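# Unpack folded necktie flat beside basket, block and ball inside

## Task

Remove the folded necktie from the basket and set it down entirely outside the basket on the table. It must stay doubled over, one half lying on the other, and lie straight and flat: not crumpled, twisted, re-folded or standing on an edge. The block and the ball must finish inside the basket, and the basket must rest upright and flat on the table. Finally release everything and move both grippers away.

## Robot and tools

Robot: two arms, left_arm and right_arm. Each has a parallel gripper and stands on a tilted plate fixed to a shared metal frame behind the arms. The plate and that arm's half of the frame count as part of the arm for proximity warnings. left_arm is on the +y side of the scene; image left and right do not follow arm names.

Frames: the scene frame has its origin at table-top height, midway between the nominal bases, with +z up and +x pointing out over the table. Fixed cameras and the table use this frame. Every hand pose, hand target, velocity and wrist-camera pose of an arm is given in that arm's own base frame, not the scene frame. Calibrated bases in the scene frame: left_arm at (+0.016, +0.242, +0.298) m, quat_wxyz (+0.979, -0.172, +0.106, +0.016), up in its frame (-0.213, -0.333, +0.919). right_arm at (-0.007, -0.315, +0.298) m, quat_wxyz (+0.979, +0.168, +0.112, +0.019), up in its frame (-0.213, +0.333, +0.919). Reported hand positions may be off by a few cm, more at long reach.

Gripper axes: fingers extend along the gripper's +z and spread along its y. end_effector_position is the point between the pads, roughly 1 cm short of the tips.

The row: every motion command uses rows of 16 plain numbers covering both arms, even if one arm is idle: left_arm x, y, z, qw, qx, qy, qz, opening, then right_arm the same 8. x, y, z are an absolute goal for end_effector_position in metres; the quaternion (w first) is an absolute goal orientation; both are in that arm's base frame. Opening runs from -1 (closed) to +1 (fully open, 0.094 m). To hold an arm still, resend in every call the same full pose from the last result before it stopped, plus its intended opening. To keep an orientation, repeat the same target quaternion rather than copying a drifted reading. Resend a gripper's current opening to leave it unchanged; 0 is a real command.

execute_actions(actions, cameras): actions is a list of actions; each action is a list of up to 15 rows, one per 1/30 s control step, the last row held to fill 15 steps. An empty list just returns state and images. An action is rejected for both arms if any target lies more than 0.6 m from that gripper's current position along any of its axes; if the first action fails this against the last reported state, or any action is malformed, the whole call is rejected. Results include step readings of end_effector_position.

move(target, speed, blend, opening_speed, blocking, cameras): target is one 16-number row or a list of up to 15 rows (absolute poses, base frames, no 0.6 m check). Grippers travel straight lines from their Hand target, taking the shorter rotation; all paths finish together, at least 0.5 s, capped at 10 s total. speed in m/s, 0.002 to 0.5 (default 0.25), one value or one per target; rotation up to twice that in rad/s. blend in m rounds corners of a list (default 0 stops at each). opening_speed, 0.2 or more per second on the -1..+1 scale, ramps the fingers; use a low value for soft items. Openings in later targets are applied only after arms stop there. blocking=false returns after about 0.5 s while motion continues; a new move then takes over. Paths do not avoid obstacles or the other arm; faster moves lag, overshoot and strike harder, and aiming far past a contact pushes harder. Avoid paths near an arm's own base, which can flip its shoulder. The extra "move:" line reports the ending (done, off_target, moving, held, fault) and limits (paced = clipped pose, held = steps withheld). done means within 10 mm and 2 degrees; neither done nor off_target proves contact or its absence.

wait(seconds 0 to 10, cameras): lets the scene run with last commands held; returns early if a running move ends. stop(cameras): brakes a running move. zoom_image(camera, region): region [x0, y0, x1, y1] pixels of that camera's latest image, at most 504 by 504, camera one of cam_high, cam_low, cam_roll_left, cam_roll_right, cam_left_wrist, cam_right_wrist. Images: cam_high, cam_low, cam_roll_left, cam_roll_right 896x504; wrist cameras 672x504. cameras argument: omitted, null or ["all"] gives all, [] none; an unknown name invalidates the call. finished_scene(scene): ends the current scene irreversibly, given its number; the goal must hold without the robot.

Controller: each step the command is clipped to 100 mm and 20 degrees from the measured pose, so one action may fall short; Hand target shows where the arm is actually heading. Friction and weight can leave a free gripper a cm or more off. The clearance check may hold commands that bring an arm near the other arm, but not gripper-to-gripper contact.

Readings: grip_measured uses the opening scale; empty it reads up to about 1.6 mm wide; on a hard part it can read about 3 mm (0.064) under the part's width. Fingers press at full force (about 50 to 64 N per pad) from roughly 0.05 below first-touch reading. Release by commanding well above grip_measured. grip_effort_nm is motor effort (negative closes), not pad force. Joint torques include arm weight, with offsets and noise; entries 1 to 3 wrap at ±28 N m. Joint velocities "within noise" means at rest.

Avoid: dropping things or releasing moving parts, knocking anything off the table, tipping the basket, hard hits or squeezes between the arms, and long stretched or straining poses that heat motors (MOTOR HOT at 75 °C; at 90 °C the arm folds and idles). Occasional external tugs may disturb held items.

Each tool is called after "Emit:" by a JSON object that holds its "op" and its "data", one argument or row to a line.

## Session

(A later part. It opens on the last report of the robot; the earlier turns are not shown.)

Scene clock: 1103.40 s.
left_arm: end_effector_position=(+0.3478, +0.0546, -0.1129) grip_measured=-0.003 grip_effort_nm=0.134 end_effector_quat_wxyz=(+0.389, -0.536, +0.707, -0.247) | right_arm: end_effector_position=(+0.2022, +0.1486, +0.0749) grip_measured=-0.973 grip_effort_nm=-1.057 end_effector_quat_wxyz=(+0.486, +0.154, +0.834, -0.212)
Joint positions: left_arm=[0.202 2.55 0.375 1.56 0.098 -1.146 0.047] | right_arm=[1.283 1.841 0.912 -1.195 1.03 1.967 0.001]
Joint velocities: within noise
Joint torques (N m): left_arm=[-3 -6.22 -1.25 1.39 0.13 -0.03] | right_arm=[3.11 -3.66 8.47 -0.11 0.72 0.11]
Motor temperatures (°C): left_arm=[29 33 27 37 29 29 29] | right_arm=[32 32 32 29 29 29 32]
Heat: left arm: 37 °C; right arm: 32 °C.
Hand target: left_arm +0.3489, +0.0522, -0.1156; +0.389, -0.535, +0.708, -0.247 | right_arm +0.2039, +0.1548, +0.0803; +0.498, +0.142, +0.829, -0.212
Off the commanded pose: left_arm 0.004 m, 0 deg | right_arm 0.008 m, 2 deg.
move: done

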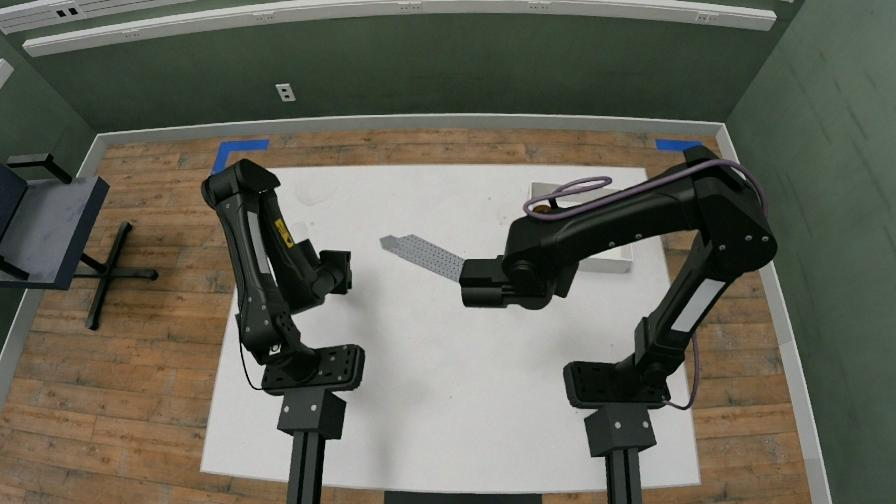

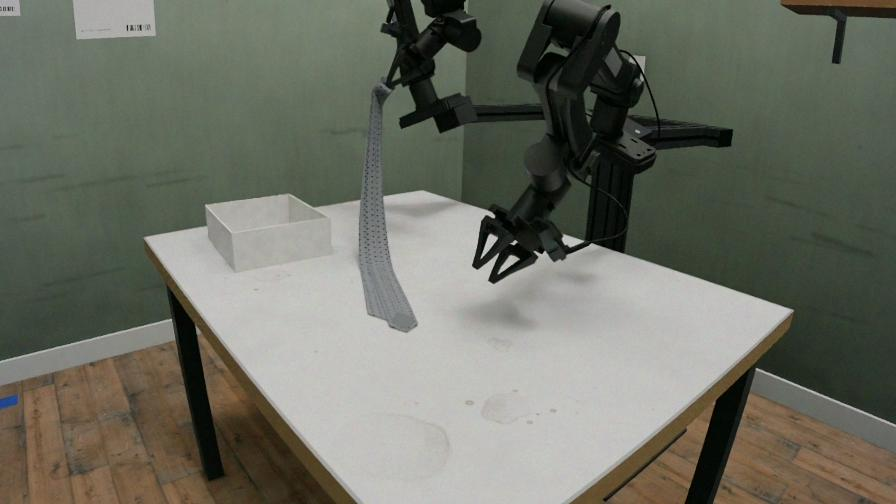

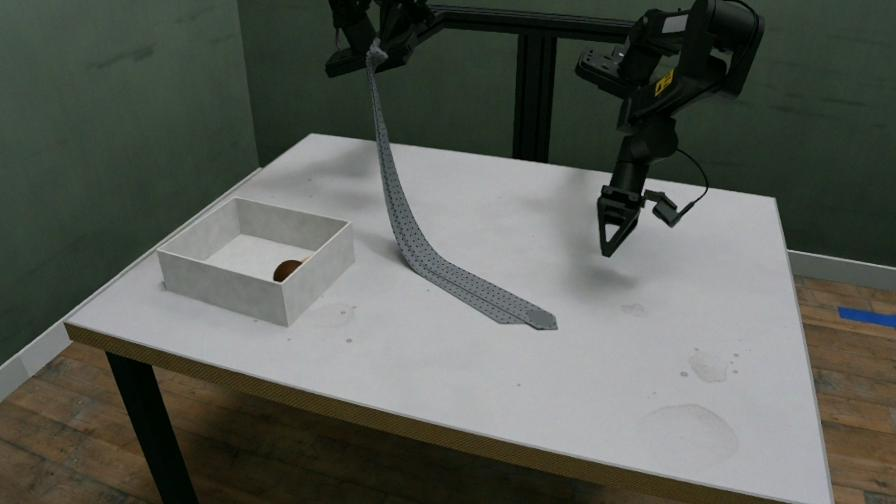

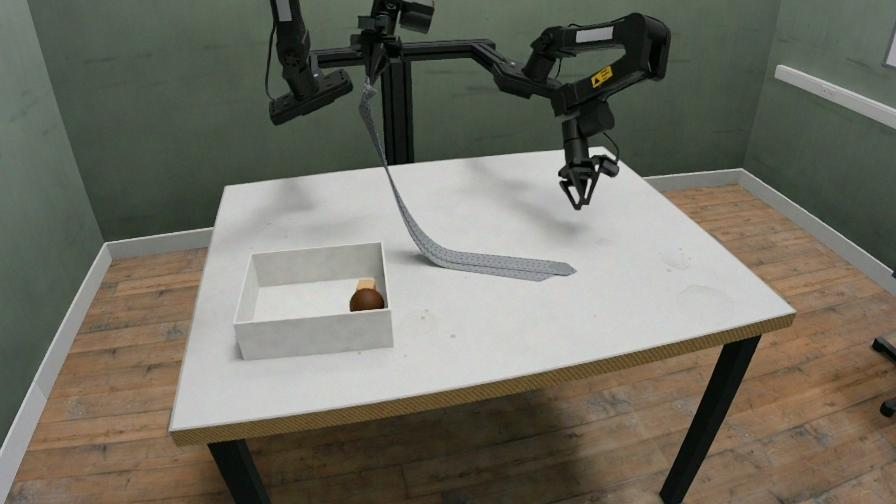

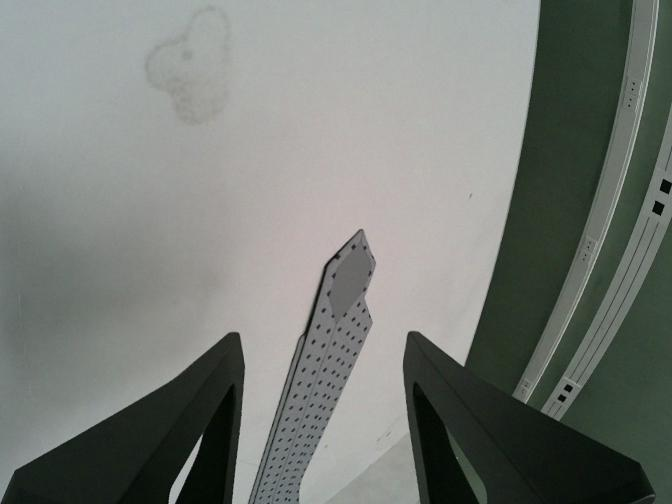

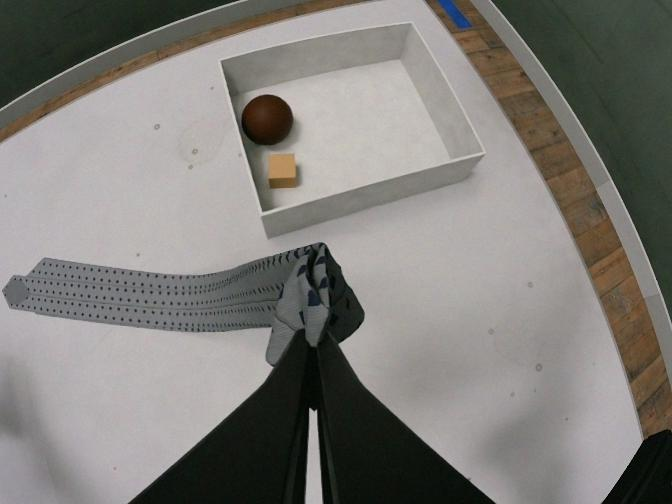

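Emit:
{"op": "move", "data": {
  "target": [
    [0.3490,0.0522,-0.1157,0.389,-0.535,0.708,-0.247,0,0.2140,0.3911,0.2147,0.498,0.143,0.828,-0.213,-1]
  ],
  "speed": 0.2
}}

Emit:
{"op": "zoom_image", "data": {
  "camera": "cam_roll_right",
  "region": [280, 0, 700, 300]
}}

Scene clock: 1115.07 s.
left_arm: end_effector_position=(+0.3478, +0.0546, -0.1129) grip_measured=-0.003 grip_effort_nm=0.134 end_effector_quat_wxyz=(+0.389, -0.536, +0.707, -0.247) | right_arm: end_effector_position=(+0.2176, +0.3866, +0.2129) grip_measured=-0.973 grip_effort_nm=-1.062 end_effector_quat_wxyz=(+0.511, +0.073, +0.855, -0.053)
Joint positions: left_arm=[0.202 2.55 0.375 1.56 0.098 -1.146 0.047] | right_arm=[1.417 2.202 2.104 -1.537 1.077 1.626 0.001]
Joint velocities: within noise
Joint torques (N m): left_arm=[-2.99 -6.26 -1.21 1.4 0.12 -0.02] | right_arm=[4.34 -6.5 9.06 0.69 0.82 -0.09]
Motor temperatures (°C): left_arm=[29 33 27 37 29 29 29] | right_arm=[32 32 33 30 29 29 32]
Heat: left arm: 37 °C; right arm: 33 °C.
Hand target: left_arm +0.3489, +0.0522, -0.1156; +0.389, -0.535, +0.708, -0.247 | right_arm +0.2142, +0.3908, +0.2145; +0.523, +0.055, +0.848, -0.062
Off the commanded pose: left_arm 0.004 m, 0 deg | right_arm 0.006 m, 20 deg; orientation clipped.
joint sent to its limit (right arm) — joint 4 (wrist pitch), lower limit. The joint targets are off in orientation, not in position.
move: off_target (right_arm); limits=paced

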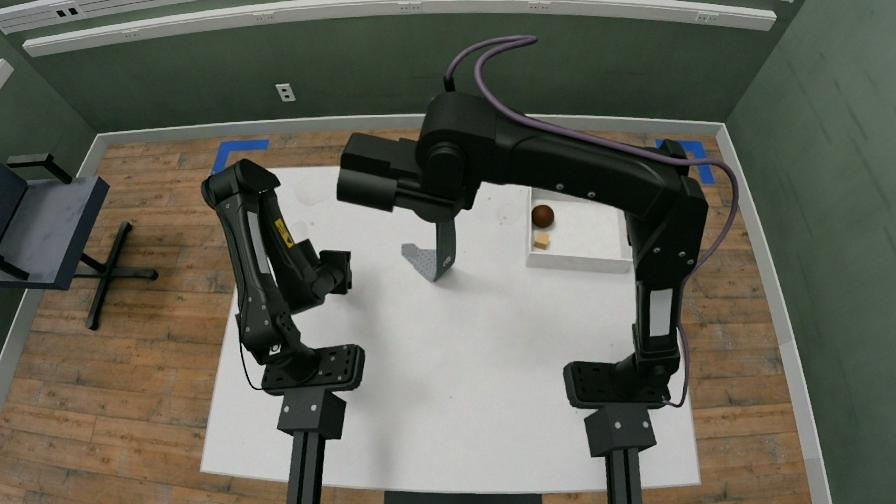

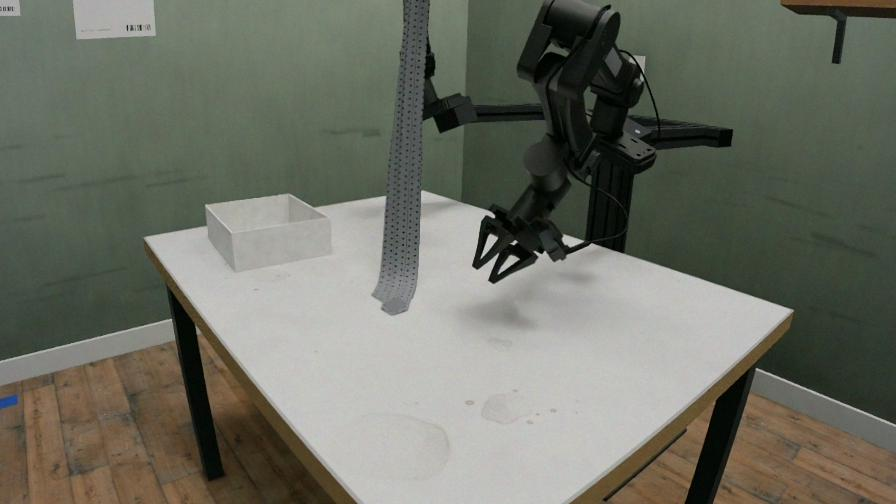

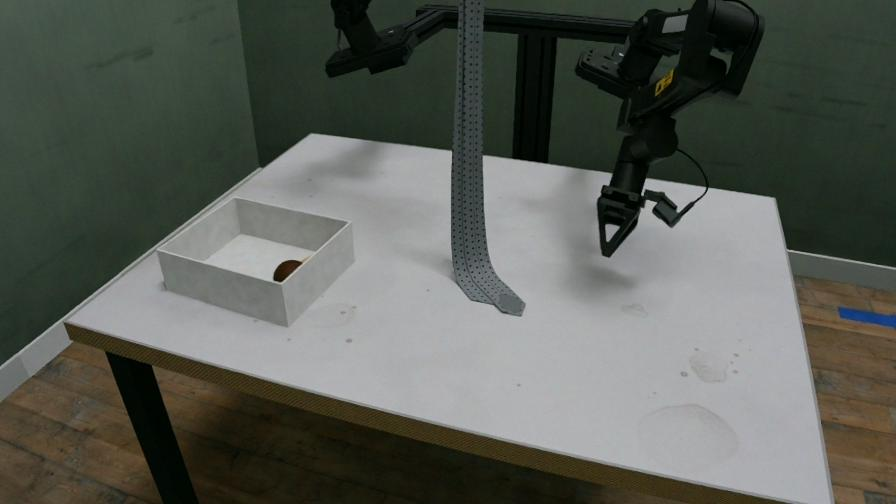

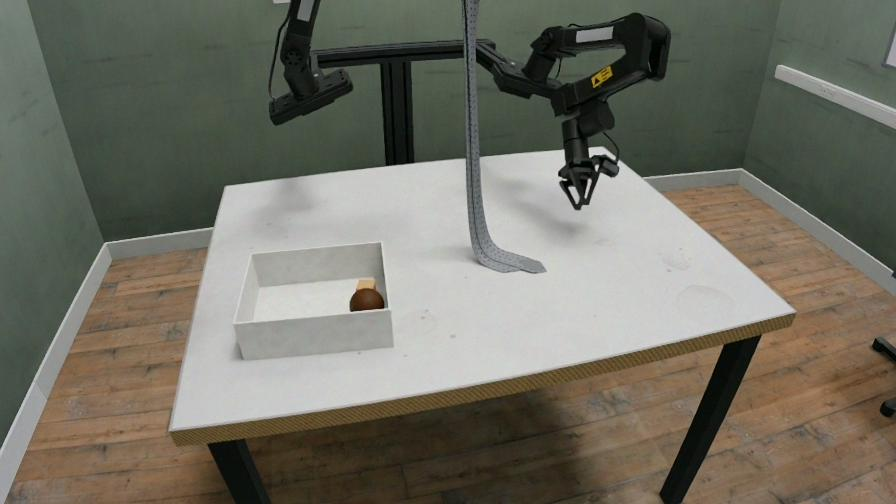

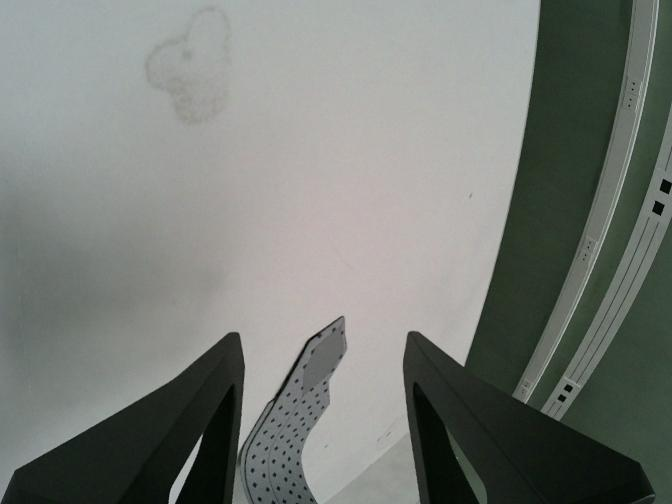

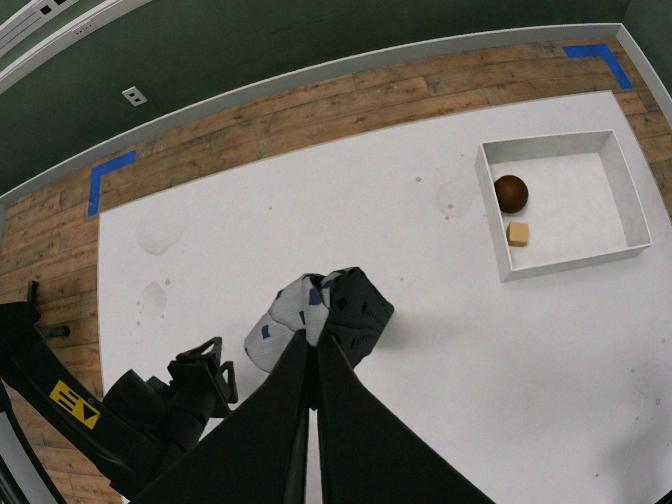

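Scaled by 1.200.

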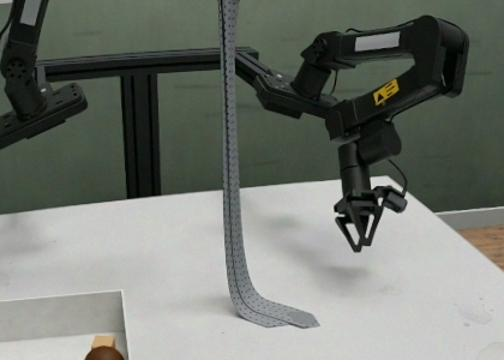

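Emit:
{"op": "move", "data": {
  "target": [
    [0.3490,0.0522,-0.1157,0.389,-0.535,0.708,-0.247,0,0.1905,0.4277,0.3157,0.511,0.073,0.855,-0.053,-1]
  ],
  "speed": 0.15
}}

Emit:
{"op": "zoom_image", "data": {
  "camera": "cam_roll_left",
  "region": [400, 150, 600, 350]
}}

Emit:
{"op": "zoom_image", "data": {
  "camera": "cam_low",
  "region": [340, 180, 500, 340]
}}

Scene clock: 1126.57 s.
left_arm: end_effector_position=(+0.3478, +0.0546, -0.1129) grip_measured=-0.003 grip_effort_nm=0.129 end_effector_quat_wxyz=(+0.389, -0.536, +0.707, -0.247) | right_arm: end_effector_position=(+0.1949, +0.4259, +0.3154) grip_measured=-0.973 grip_effort_nm=-1.053 end_effector_quat_wxyz=(+0.534, +0.029, +0.843, +0.056)
Joint positions: left_arm=[0.202 2.55 0.375 1.56 0.098 -1.146 0.047] | right_arm=[1.487 2.202 2.485 -1.538 1.109 1.36 0.001]
Joint velocities: within noise
Joint torques (N m): left_arm=[-2.95 -6.24 -1.22 1.4 0.12 -0.02] | right_arm=[4 -5.87 7.3 1.19 0.74 -0.1]
Motor temperatures (°C): left_arm=[29 33 27 37 29 29 29] | right_arm=[33 32 33 30 29 29 32]
Heat: left arm: 37 °C; right arm: 33 °C.
Hand target: left_arm +0.3489, +0.0522, -0.1156; +0.389, -0.535, +0.708, -0.247 | right_arm +0.1906, +0.4275, +0.3155; +0.545, +0.014, +0.837, +0.044
Off the commanded pose: left_arm 0.004 m, 0 deg | right_arm 0.005 m, 14 deg.
joint sent to its limit (right arm) — joint 4 (wrist pitch), lower limit. The joint targets are off in orientation, not in position.
move: off_target (right_arm)

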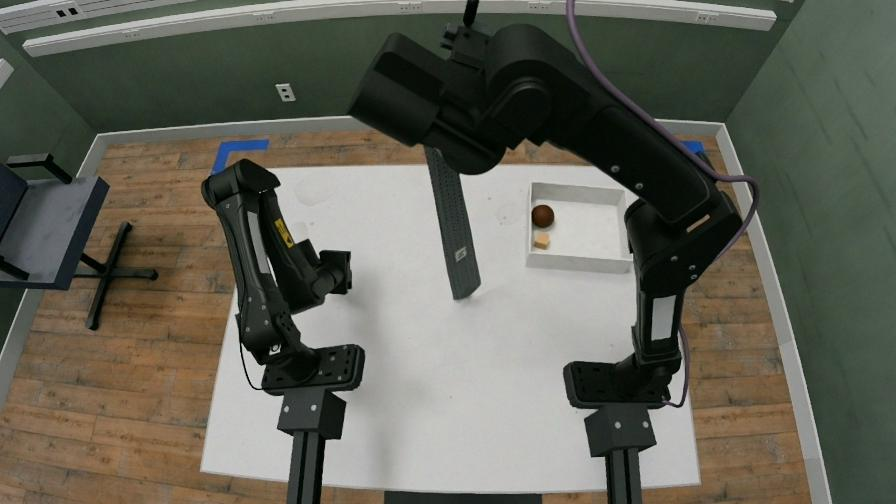

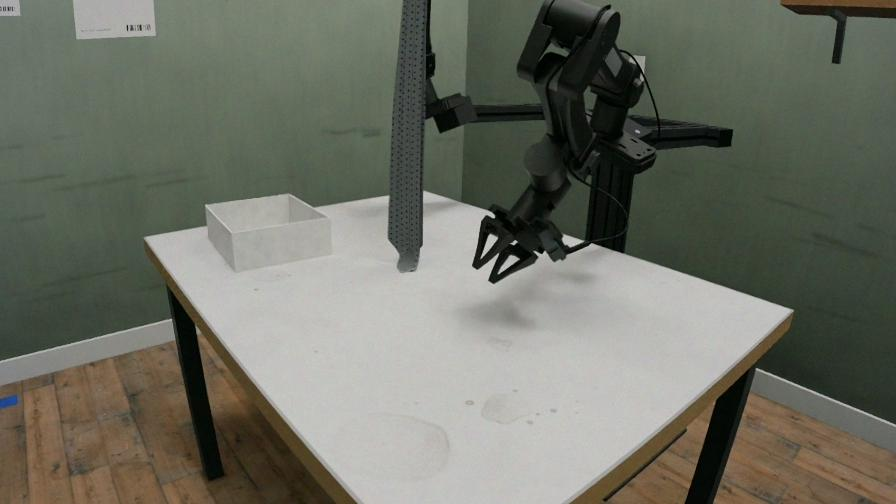

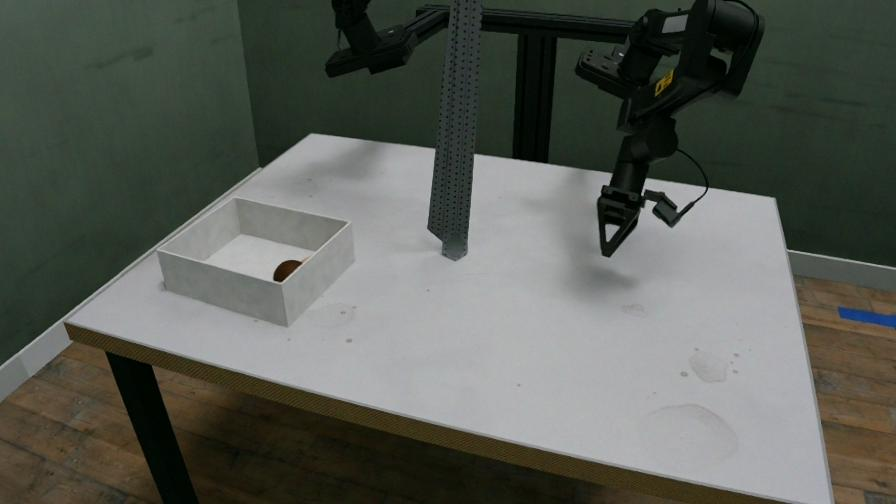

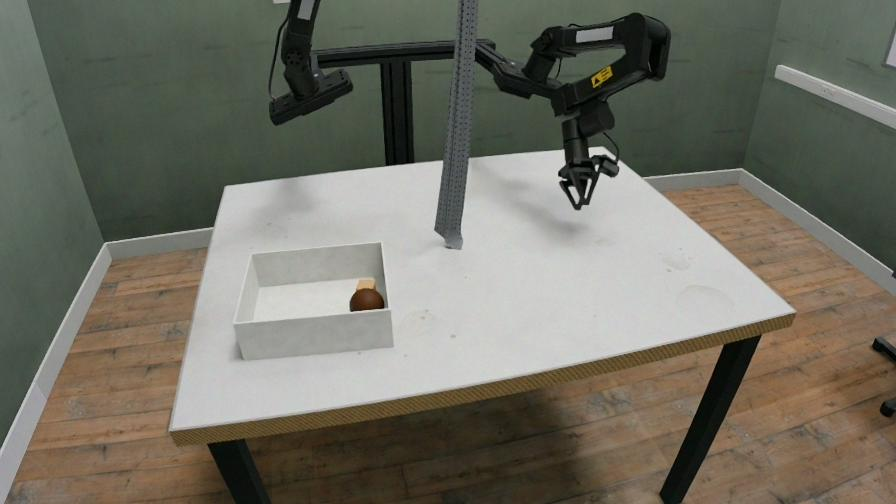

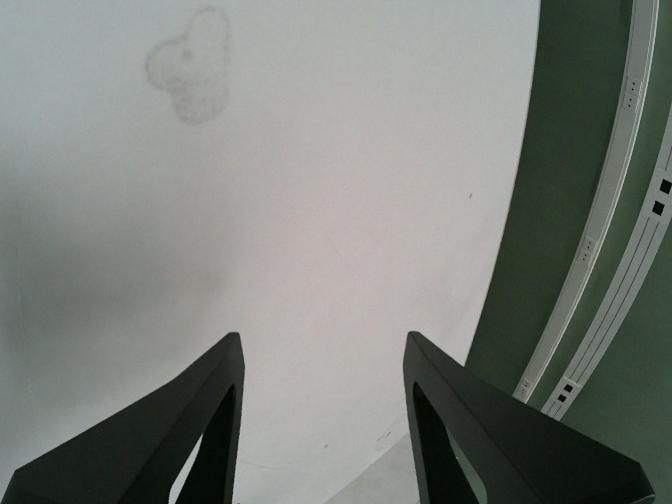

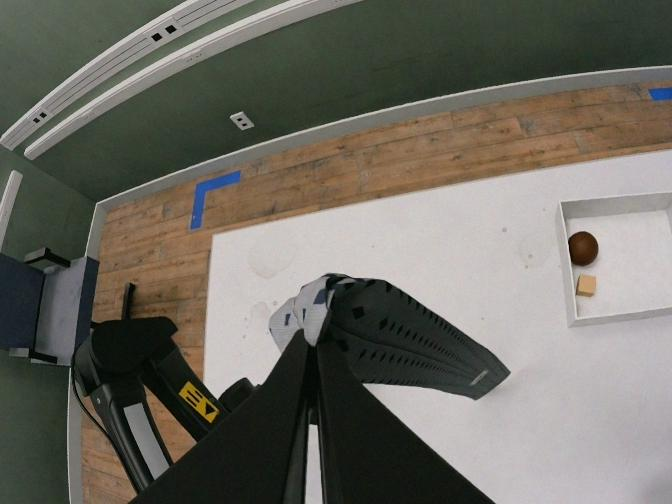

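Scaled by 2.520.

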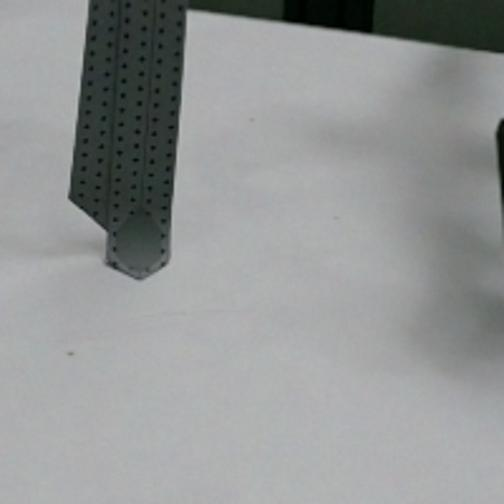

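Scaled by 3.150.

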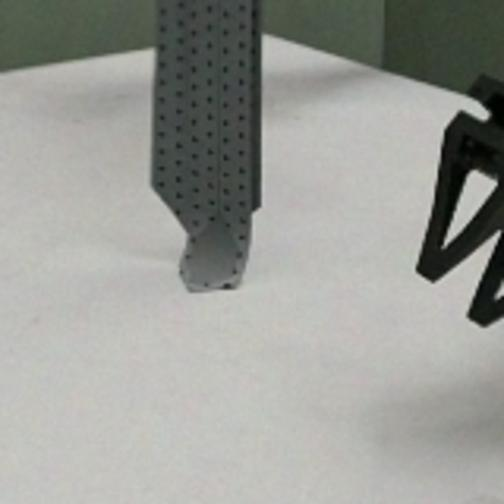

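Emit:
{"op": "execute_actions", "data": {
  "actions": []
}}

Scene clock: 1160.43 s.
left_arm: end_effector_position=(+0.3478, +0.0546, -0.1129) grip_measured=-0.003 grip_effort_nm=0.129 end_effector_quat_wxyz=(+0.389, -0.536, +0.707, -0.247) | right_arm: end_effector_position=(+0.1949, +0.4259, +0.3155) grip_measured=-0.973 grip_effort_nm=-1.062 end_effector_quat_wxyz=(+0.534, +0.029, +0.843, +0.056)
Joint positions: left_arm=[0.202 2.55 0.375 1.56 0.098 -1.146 0.047] | right_arm=[1.487 2.202 2.485 -1.538 1.11 1.359 0.001]
Joint velocities: within noise
Joint torques (N m): left_arm=[-3 -6.26 -1.22 1.4 0.13 -0.03] | right_arm=[4 -5.86 7.31 1.19 0.71 -0.09]
Motor temperatures (°C): left_arm=[29 33 27 37 29 29 29] | right_arm=[33 32 33 31 30 29 32]
Heat: left arm: 37 °C; right arm: 33 °C.
Hand target: left_arm +0.3489, +0.0522, -0.1156; +0.389, -0.535, +0.708, -0.247 | right_arm +0.1906, +0.4275, +0.3155; +0.545, +0.014, +0.837, +0.044
Tool commands: left_gripper/opening=+0.0 right_gripper/opening=-1.0
Off the commanded pose: left_arm 0.004 m, 0 deg | right_arm 0.005 m, 14 deg.

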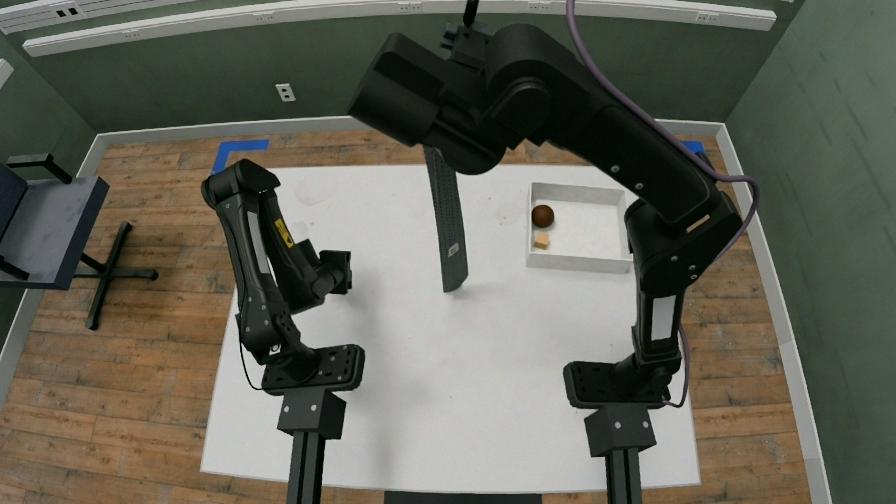

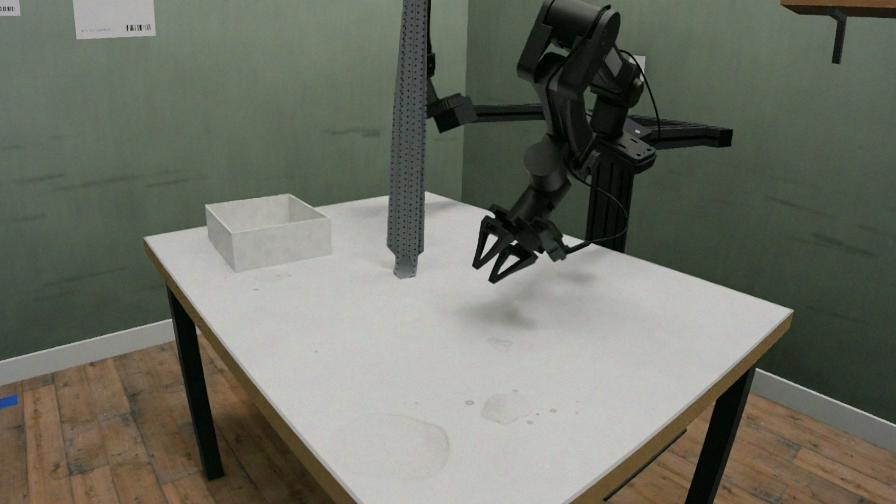

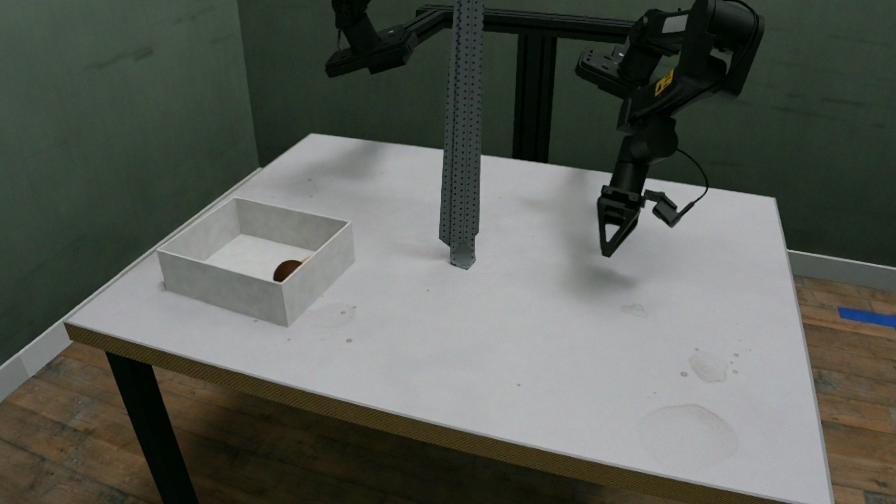

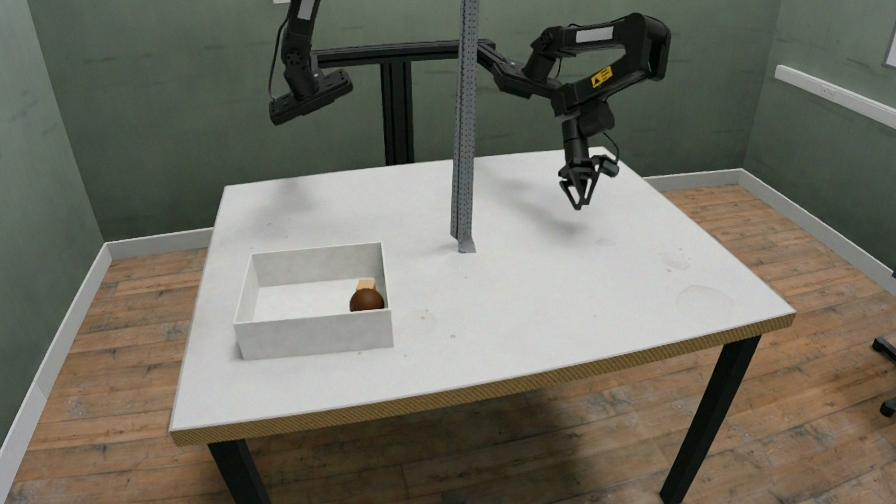

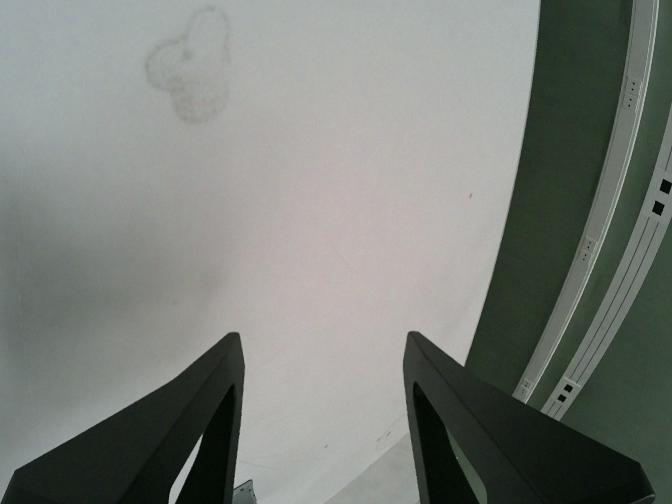

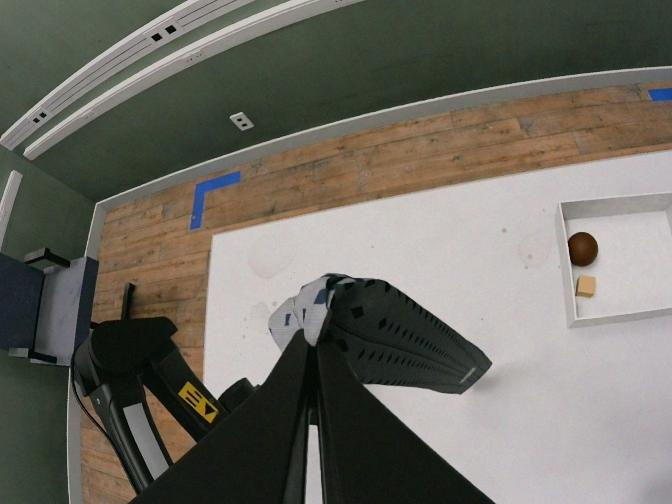

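Emit:
{"op": "zoom_image", "data": {
  "camera": "cam_roll_left",
  "region": [400, 100, 520, 300]
}}

Emit:
{"op": "zoom_image", "data": {
  "camera": "cam_roll_right",
  "region": [400, 140, 520, 280]
}}

Emit:
{"op": "zoom_image", "data": {
  "camera": "cam_high",
  "region": [380, 120, 520, 320]
}}

Scaled by 2.520.

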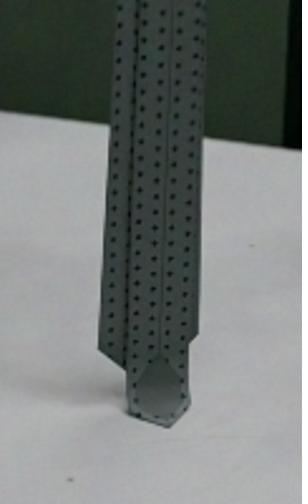

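Scaled by 3.600.

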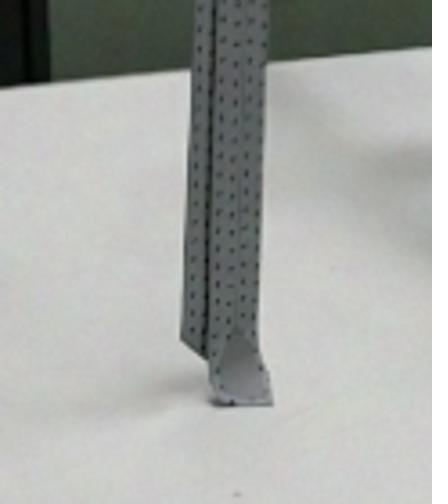

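Scaled by 2.520.

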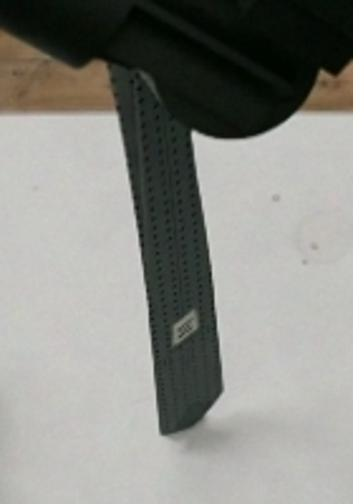

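Emit:
{"op": "zoom_image", "data": {
  "camera": "cam_high",
  "region": [415, 220, 485, 300]
}}

Emit:
{"op": "zoom_image", "data": {
  "camera": "cam_right_wrist",
  "region": [250, 250, 510, 420]
}}

Emit:
{"op": "zoom_image", "data": {
  "camera": "cam_low",
  "region": [350, 0, 470, 290]
}}

Scaled by 6.300.

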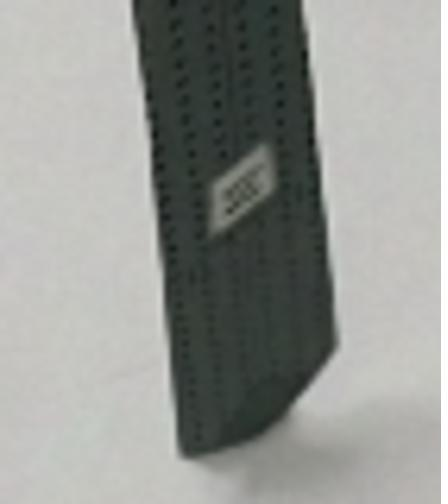

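Scaled by 1.938 from the camera's 672x504 image, which has a finer 960x720 frame.

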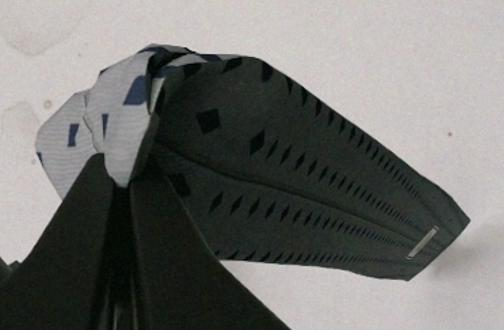

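Scaled by 1.738.

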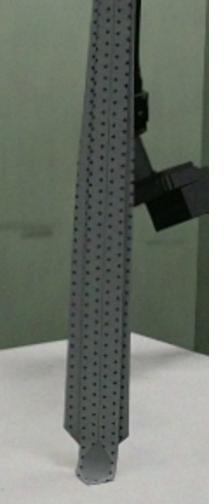

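Emit:
{"op": "move", "data": {
  "target": [0.349,0.0522,-0.1157,0.389,-0.535,0.708,-0.247,0,0.290,0.4755,0.358,0.534,0.029,0.843,0.056,-1],
  "speed": 0.1
}}

Scene clock: 1204.20 s.
left_arm: end_effector_position=(+0.3478, +0.0546, -0.1129) grip_measured=-0.003 grip_effort_nm=0.125 end_effector_quat_wxyz=(+0.389, -0.536, +0.707, -0.247) | right_arm: end_effector_position=(+0.2881, +0.4690, +0.3621) grip_measured=-0.973 grip_effort_nm=-1.053 end_effector_quat_wxyz=(+0.571, +0.005, +0.815, +0.101)
Joint positions: left_arm=[0.202 2.55 0.375 1.56 0.098 -1.146 0.047] | right_arm=[1.298 2.379 2.845 -1.148 1.024 0.787 0.001]
Joint velocities: within noise
Joint torques (N m): left_arm=[-2.96 -6.23 -1.24 1.41 0.13 -0.03] | right_arm=[3.74 -6.78 7.62 1.89 0.08 -0.1]
Motor temperatures (°C): left_arm=[29 33 27 37 29 29 29] | right_arm=[33 32 33 32 30 29 32]
Heat: left arm: 37 °C; right arm: 33 °C.
Hand target: left_arm +0.3489, +0.0522, -0.1156; +0.389, -0.535, +0.708, -0.247 | right_arm +0.2899, +0.4747, +0.3576; +0.571, +0.002, +0.815, +0.102
Off the commanded pose: left_arm 0.004 m, 0 deg | right_arm 0.008 m, 8 deg.
elbow stopped short (right arm): the move would have taken joint 3 (elbow) straighter than the controller allows.
move: off_target (right_arm)

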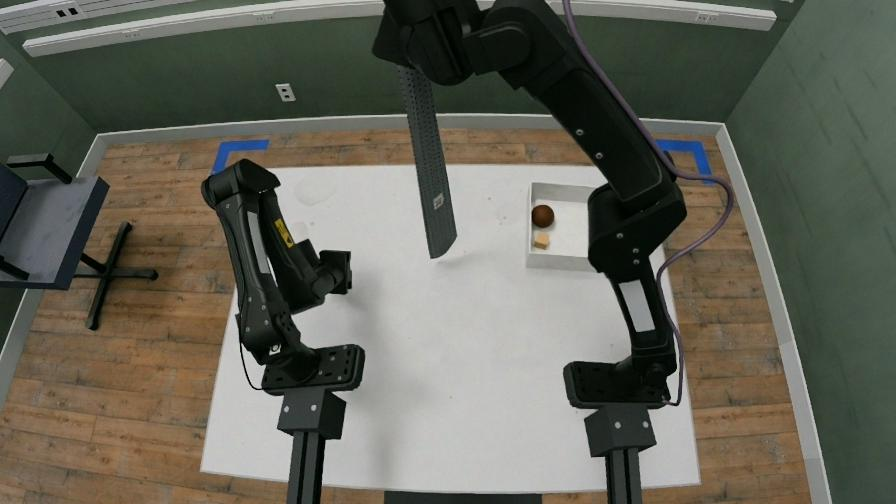

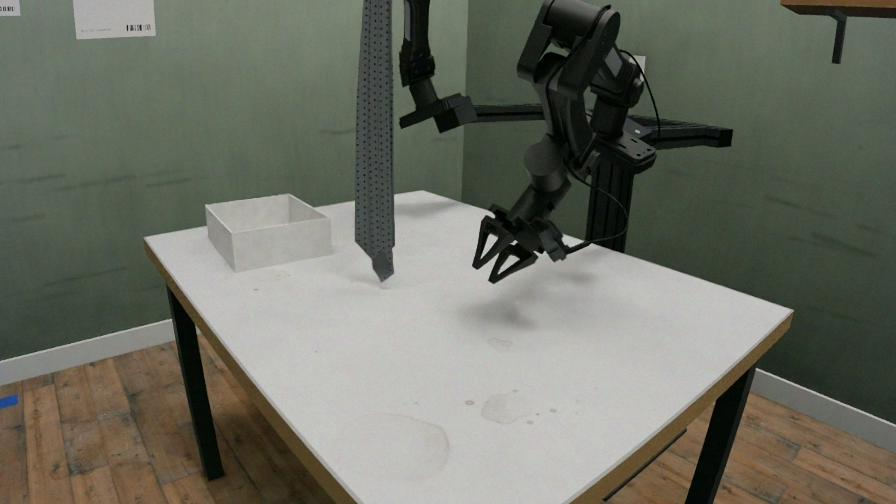

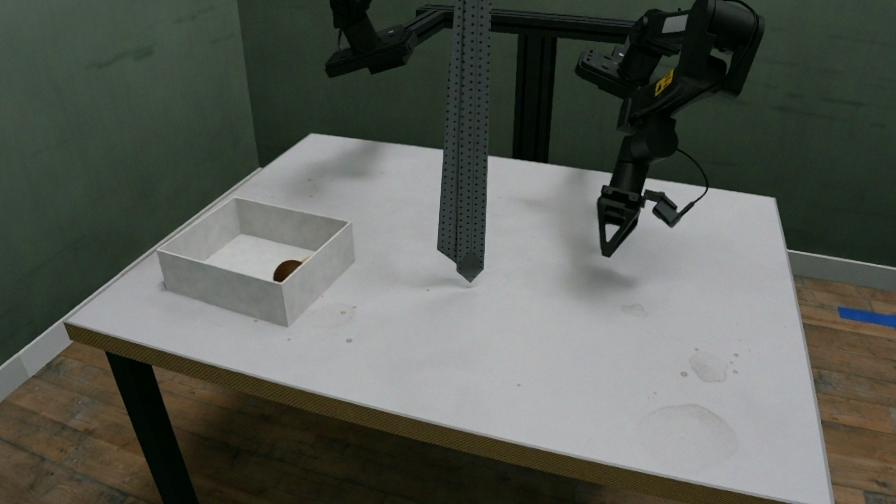

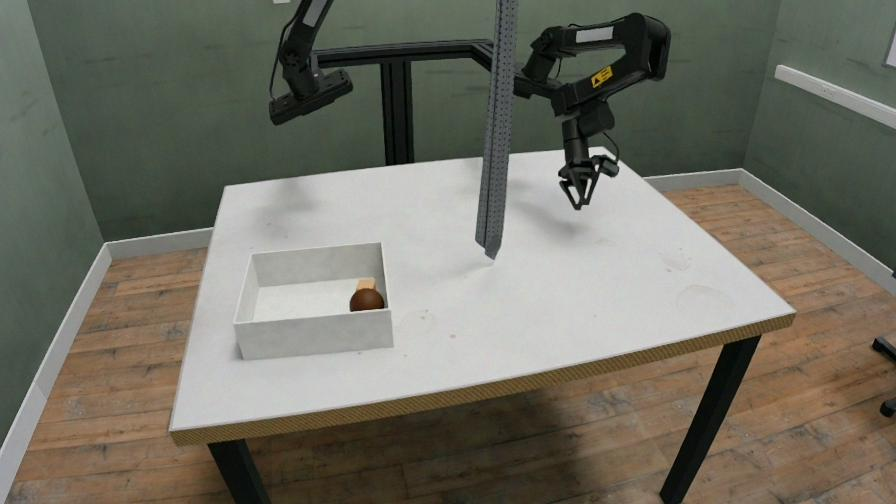

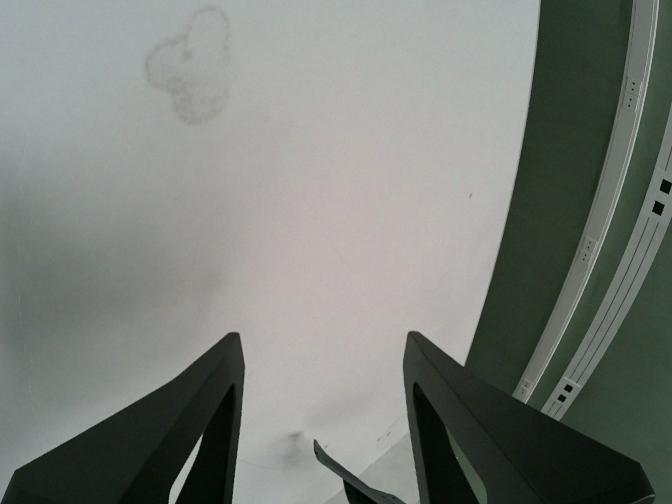

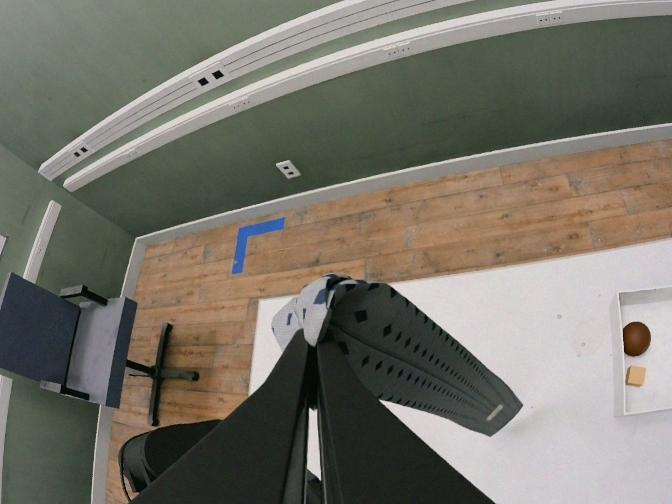

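Emit:
{"op": "zoom_image", "data": {
  "camera": "cam_high",
  "region": [395, 180, 475, 270]
}}

Emit:
{"op": "zoom_image", "data": {
  "camera": "cam_roll_right",
  "region": [450, 140, 550, 280]
}}

Emit:
{"op": "zoom_image", "data": {
  "camera": "cam_left_wrist",
  "region": [250, 400, 450, 504]
}}

Scaled by 5.600.

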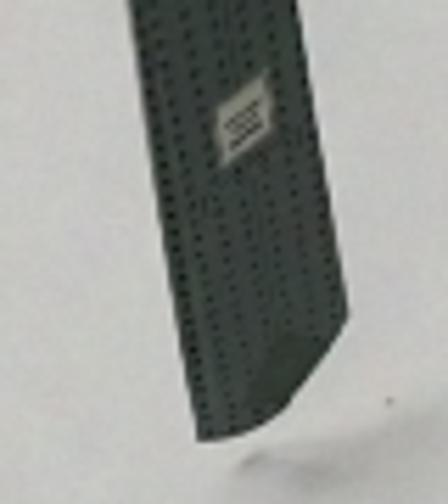

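Scaled by 3.600.

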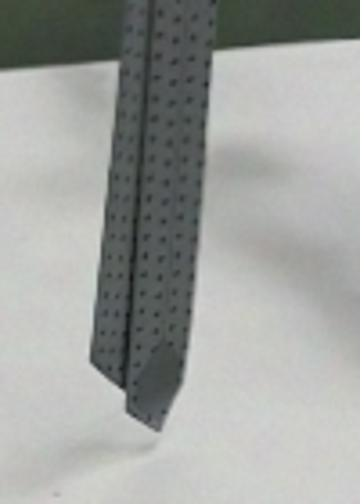

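Scaled by 2.520 from the camera's 672x504 image, which has a finer 960x720 frame.

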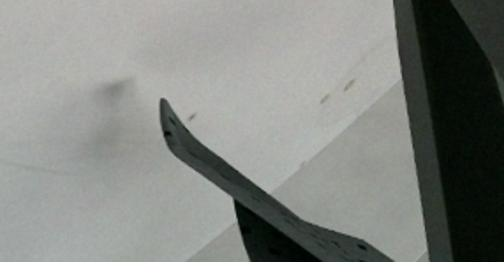

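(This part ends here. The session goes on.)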